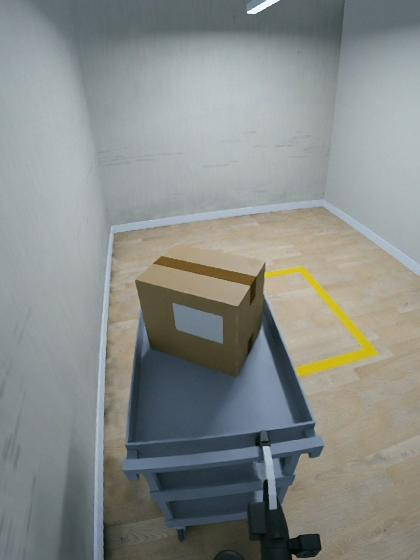

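move(r1={"base":{"strafe_m":0.13},"pace":"slow"}, blocking=false, cameras=[])

wait(seconds=5, cameras=[])

move(r1={"base":{"rotate_rad":0.2},"pace":"slow"}, blocking=false, cameras=[])

wait(seconds=4, cameras=["r1_head_camera"])

Scene clock: 1418.40 s.
move: r1 moving
r1.base_odometry: x=+2.074 y=+2.874 heading=-1.936
r1.turned_by_wheels: +0.000
r1.turned_by_imu: +0.000
r1.base_tilt: forward=-1.6 right=+1.3
r1.lidar_m: 0.36 0.37 0.47 0.39 0.37 0.47 0.85 1.09 1.29 2.34 2.37 0.43
r1.base_status: strafe_m moving
r1.joint_positions: lift_m=+0.690 arm_m=+0.000 wrist_yaw_rad=-0.001 wrist_pitch_rad=+0.010 wrist_roll_rad=+1.569 gripper_m=-0.029
r1.joint_status: not commanded
r1.measured_speeds: translate_m=+0.000 strafe_m=+0.056 rotate_rad=+0.001 lift_m=+0.000 arm_m=+0.000 wrist_yaw_rad=+0.000 wrist_pitch_rad=+0.000 wrist_roll_rad=+0.000
r1.motor_effort: lift_m=+18(18) arm_m=+4(4) wheel_0=-9(9) wheel_1=+8(8) wheel_2=+0(1)
r1.servo_current: wrist_yaw_rad=52(65) wrist_pitch_rad=59(65) wrist_roll_rad=33(59) gripper_m=59(65)
r1.hand_pose: x=+0.4592 y=-0.0877 z=+0.8654 quat_wxyz=(+0.708, +0.706, +0.003, -0.004) (m; r1's base frame)
r1.wrist_depth_mm: - - - - - 1661 1160 / - - - - 254 1464 1138 / - - - 240 244 1499 397 / - - - 236 239 831 - / - - 535 175 235 - - / - 452 442 189 181 - - / - 462 179 144 225 - -
r2.base_odometry: x=-2.366 y=-2.385 heading=-0.882
r2.turned_by_wheels: +0.000
r2.turned_by_imu: +0.000
r2.base_tilt: forward=-0.7 right=+0.0
r2.lidar_m: 0.46 3.31 3.66 4.69 3.38 1.79 1.46 1.41 1.42 1.16 1.00 0.59
r2.base_status: not commanded
r2.joint_positions: lift_m=+0.940 arm_m=+0.050 wrist_yaw_rad=+0.019 wrist_pitch_rad=+0.007 wrist_roll_rad=+0.000 gripper_m=-0.024
r2.joint_status: not commanded
r2.measured_speeds: all 0
r2.motor_effort: lift_m=+21(22) arm_m=-7(7) wheel_0=+12(13) wheel_1=-1(1) wheel_2=+17(18)
r2.servo_current: wrist_yaw_rad=111(117) wrist_pitch_rad=52(52) wrist_roll_rad=39(52) gripper_m=98(98)
r2.contact_limits: translate_m 0.6
r2.hand_pose: x=+0.5111 y=-0.0818 z=+1.1158 quat_wxyz=(+1.000, +0.000, +0.004, +0.010) (m; r2's base frame)
r2.wrist_depth_mm: - - 235 250 259 272 285 / - - 236 251 262 273 286 / - - 237 253 263 277 287 / - - 239 254 264 278 290 / - - 241 256 267 278 291 / - - 180 182 264 281 294 / - 241 245 - 267 289 297
pictures: none
No camera images: "cameras" was empty.

Scene clock: 1420.33 s.
earlier move: r1 done
r1.base_odometry: x=+2.182 y=+2.833 heading=-1.936
r1.turned_by_wheels: +0.000
r1.turned_by_imu: +0.000
r1.base_tilt: forward=-1.6 right=+1.3
r1.lidar_m: 0.38 0.40 0.34 0.27 0.27 0.34 0.59 1.14 1.32 2.37 2.49 0.43
r1.base_status: done
r1.joint_positions: lift_m=+0.690 arm_m=+0.000 wrist_yaw_rad=-0.003 wrist_pitch_rad=+0.010 wrist_roll_rad=+1.569 gripper_m=-0.029
r1.joint_status: not commanded
r1.measured_speeds: all 0
r1.motor_effort: lift_m=+18(18) arm_m=+2(4) wheel_0=-3(11) wheel_1=+2(8) wheel_2=+1(2)
r1.servo_current: wrist_yaw_rad=65(65) wrist_pitch_rad=59(72) wrist_roll_rad=52(78) gripper_m=52(65)
r1.hand_pose: x=+0.4590 y=-0.0882 z=+0.8654 quat_wxyz=(+0.708, +0.706, +0.003, -0.005) (m; r1's base frame)
r1.wrist_depth_mm: - - - - - 1661 1182 / - - - - 232 242 1078 / - - - 231 231 809 - / - - 580 170 232 - - / - 492 466 229 231 - - / - 480 452 189 182 - - / - - 179 143 231 - -
r2.base_odometry: x=-2.366 y=-2.385 heading=-0.882
r2.turned_by_wheels: +0.000
r2.turned_by_imu: +0.000
r2.base_tilt: forward=-0.7 right=+0.0
r2.lidar_m: 0.44 3.32 3.71 4.68 3.42 1.76 1.44 1.44 1.40 1.15 1.05 0.58
r2.base_status: not commanded
r2.joint_positions: lift_m=+0.940 arm_m=+0.050 wrist_yaw_rad=+0.019 wrist_pitch_rad=+0.007 wrist_roll_rad=+0.000 gripper_m=-0.024
r2.joint_status: not commanded
r2.measured_speeds: all 0
r2.on_its_own: wrist_yaw_rad is at rest, and its servo_current (111 mA) is outside its rest range (0 to 104 mA)
r2.motor_effort: lift_m=+21(22) arm_m=-7(7) wheel_0=+12(13) wheel_1=-1(1) wheel_2=+17(18)
r2.servo_current: wrist_yaw_rad=111(124) wrist_pitch_rad=46(59) wrist_roll_rad=46(59) gripper_m=98(104)
r2.contact_limits: translate_m 0.6
r2.hand_pose: x=+0.5111 y=-0.0818 z=+1.1158 quat_wxyz=(+1.000, +0.000, +0.004, +0.010) (m; r2's base frame)
r2.wrist_depth_mm: - - 235 249 260 271 285 / - - 236 251 262 273 286 / - - 236 253 263 276 287 / - - 239 255 264 278 289 / - - 241 256 266 279 290 / - - 179 182 264 281 294 / - 241 244 - 268 289 297
wait: 1.93 of 5 s (r1 has come to rest)
pictures: none
No camera images: "cameras" was empty.

Scene clock: 1420.83 s.
move: r1 moving
r1.base_odometry: x=+2.182 y=+2.833 heading=-1.814
r1.turned_by_wheels: +0.122
r1.turned_by_imu: +0.122
r1.base_tilt: forward=-1.6 right=+1.3
r1.lidar_m: 0.41 0.46 0.33 0.28 0.29 0.40 0.82 1.16 1.42 2.50 2.52 0.40
r1.base_status: rotate_rad moving
r1.joint_positions: lift_m=+0.690 arm_m=+0.000 wrist_yaw_rad=-0.004 wrist_pitch_rad=+0.010 wrist_roll_rad=+1.569 gripper_m=-0.029
r1.joint_status: not commanded
r1.measured_speeds: translate_m=+0.000 strafe_m=-0.001 rotate_rad=+0.423 lift_m=+0.000 arm_m=+0.000 wrist_yaw_rad=+0.000 wrist_pitch_rad=+0.000 wrist_roll_rad=+0.000
r1.motor_effort: lift_m=+17(18) arm_m=+1(3) wheel_0=-6(12) wheel_1=-5(6) wheel_2=-6(10)
r1.servo_current: wrist_yaw_rad=59(72) wrist_pitch_rad=59(72) wrist_roll_rad=39(59) gripper_m=52(59)
r1.hand_pose: x=+0.4590 y=-0.0885 z=+0.8654 quat_wxyz=(+0.708, +0.706, +0.002, -0.005) (m; r1's base frame)
r1.wrist_depth_mm: - - - 151 - 1576 1182 / - - - - 213 220 222 / - - 591 549 218 - - / - 508 492 160 222 - - / - 473 466 164 226 - - / - - 504 189 181 - - / - - 171 143 237 - -
r2.base_odometry: x=-2.366 y=-2.385 heading=-0.882
r2.turned_by_wheels: +0.000
r2.turned_by_imu: +0.000
r2.base_tilt: forward=-0.6 right=+0.1
r2.lidar_m: 0.46 3.31 3.66 4.70 3.39 1.77 1.44 1.44 1.41 1.15 1.03 0.60
r2.base_status: not commanded
r2.joint_positions: lift_m=+0.940 arm_m=+0.050 wrist_yaw_rad=+0.019 wrist_pitch_rad=+0.007 wrist_roll_rad=+0.000 gripper_m=-0.024
r2.joint_status: not commanded
r2.measured_speeds: all 0
r2.motor_effort: lift_m=+21(21) arm_m=-7(7) wheel_0=+12(13) wheel_1=-1(1) wheel_2=+17(18)
r2.servo_current: wrist_yaw_rad=104(117) wrist_pitch_rad=46(52) wrist_roll_rad=52(52) gripper_m=98(104)
r2.contact_limits: translate_m 0.6
r2.hand_pose: x=+0.5111 y=-0.0818 z=+1.1158 quat_wxyz=(+1.000, +0.000, +0.004, +0.010) (m; r2's base frame)
r2.wrist_depth_mm: - - 236 250 260 272 285 / - - 236 250 262 273 286 / - - 237 253 262 276 287 / - - 240 255 264 278 289 / - - 241 255 267 281 290 / - - 179 182 264 281 294 / - 240 244 - 266 287 297
pictures: none
No camera images: "cameras" was empty.

Scene clock: 1421.50 s.
earlier move: r1 done
r1.base_odometry: x=+2.182 y=+2.833 heading=-1.736
r1.turned_by_wheels: +0.077
r1.turned_by_imu: +0.078
r1.base_tilt: forward=-1.6 right=+1.3
r1.lidar_m: 0.42 0.45 0.30 0.26 0.28 0.40 1.00 1.16 1.56 2.49 2.56 0.39
r1.base_status: done
r1.joint_positions: lift_m=+0.690 arm_m=+0.000 wrist_yaw_rad=+0.002 wrist_pitch_rad=+0.010 wrist_roll_rad=+1.569 gripper_m=-0.029
r1.joint_status: not commanded
r1.measured_speeds: all 0
r1.motor_effort: lift_m=+18(18) arm_m=-3(3) wheel_0=-3(12) wheel_1=-2(6) wheel_2=+1(10)
r1.servo_current: wrist_yaw_rad=46(72) wrist_pitch_rad=59(72) wrist_roll_rad=46(72) gripper_m=52(59)
r1.hand_pose: x=+0.4594 y=-0.0869 z=+0.8654 quat_wxyz=(+0.708, +0.706, +0.004, -0.003) (m; r1's base frame)
r1.wrist_depth_mm: - - - 125 - 193 1160 / - - 554 131 193 196 196 / - 492 480 - 200 - - / - 445 445 146 211 - - / - - 544 155 222 - - / - - 186 189 182 - - / - - 163 143 249 131 -
r2.base_odometry: x=-2.366 y=-2.385 heading=-0.882
r2.turned_by_wheels: +0.000
r2.turned_by_imu: +0.000
r2.base_tilt: forward=-0.7 right=+0.0
r2.lidar_m: 0.46 3.31 3.65 4.70 3.42 1.80 1.43 1.42 1.42 1.15 1.05 0.60
r2.base_status: not commanded
r2.joint_positions: lift_m=+0.940 arm_m=+0.050 wrist_yaw_rad=+0.019 wrist_pitch_rad=+0.007 wrist_roll_rad=+0.000 gripper_m=-0.024
r2.joint_status: not commanded
r2.measured_speeds: all 0
r2.on_its_own: wrist_yaw_rad is at rest, and its servo_current (111 mA) is outside its rest range (0 to 104 mA)
r2.motor_effort: lift_m=+21(21) arm_m=-7(7) wheel_0=+12(13) wheel_1=-1(1) wheel_2=+17(18)
r2.servo_current: wrist_yaw_rad=111(117) wrist_pitch_rad=52(52) wrist_roll_rad=46(65) gripper_m=98(104)
r2.contact_limits: translate_m 0.6
r2.hand_pose: x=+0.5111 y=-0.0818 z=+1.1158 quat_wxyz=(+1.000, +0.000, +0.004, +0.010) (m; r2's base frame)
r2.wrist_depth_mm: - - 235 249 259 272 285 / - - 236 251 260 274 286 / - - 237 253 263 276 287 / - - 239 254 264 278 289 / - - 241 256 267 281 290 / - - 179 182 264 282 294 / - 241 244 - 267 289 297
wait: 0.67 of 4 s (r1 has come to rest)
pictures: r1_head_camera
Images, in order (width x height): r1_head_camera 420x560.

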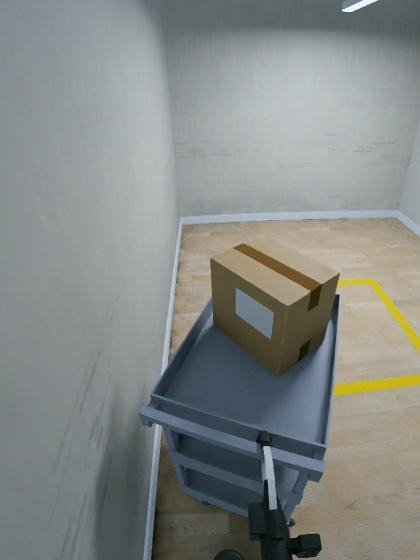

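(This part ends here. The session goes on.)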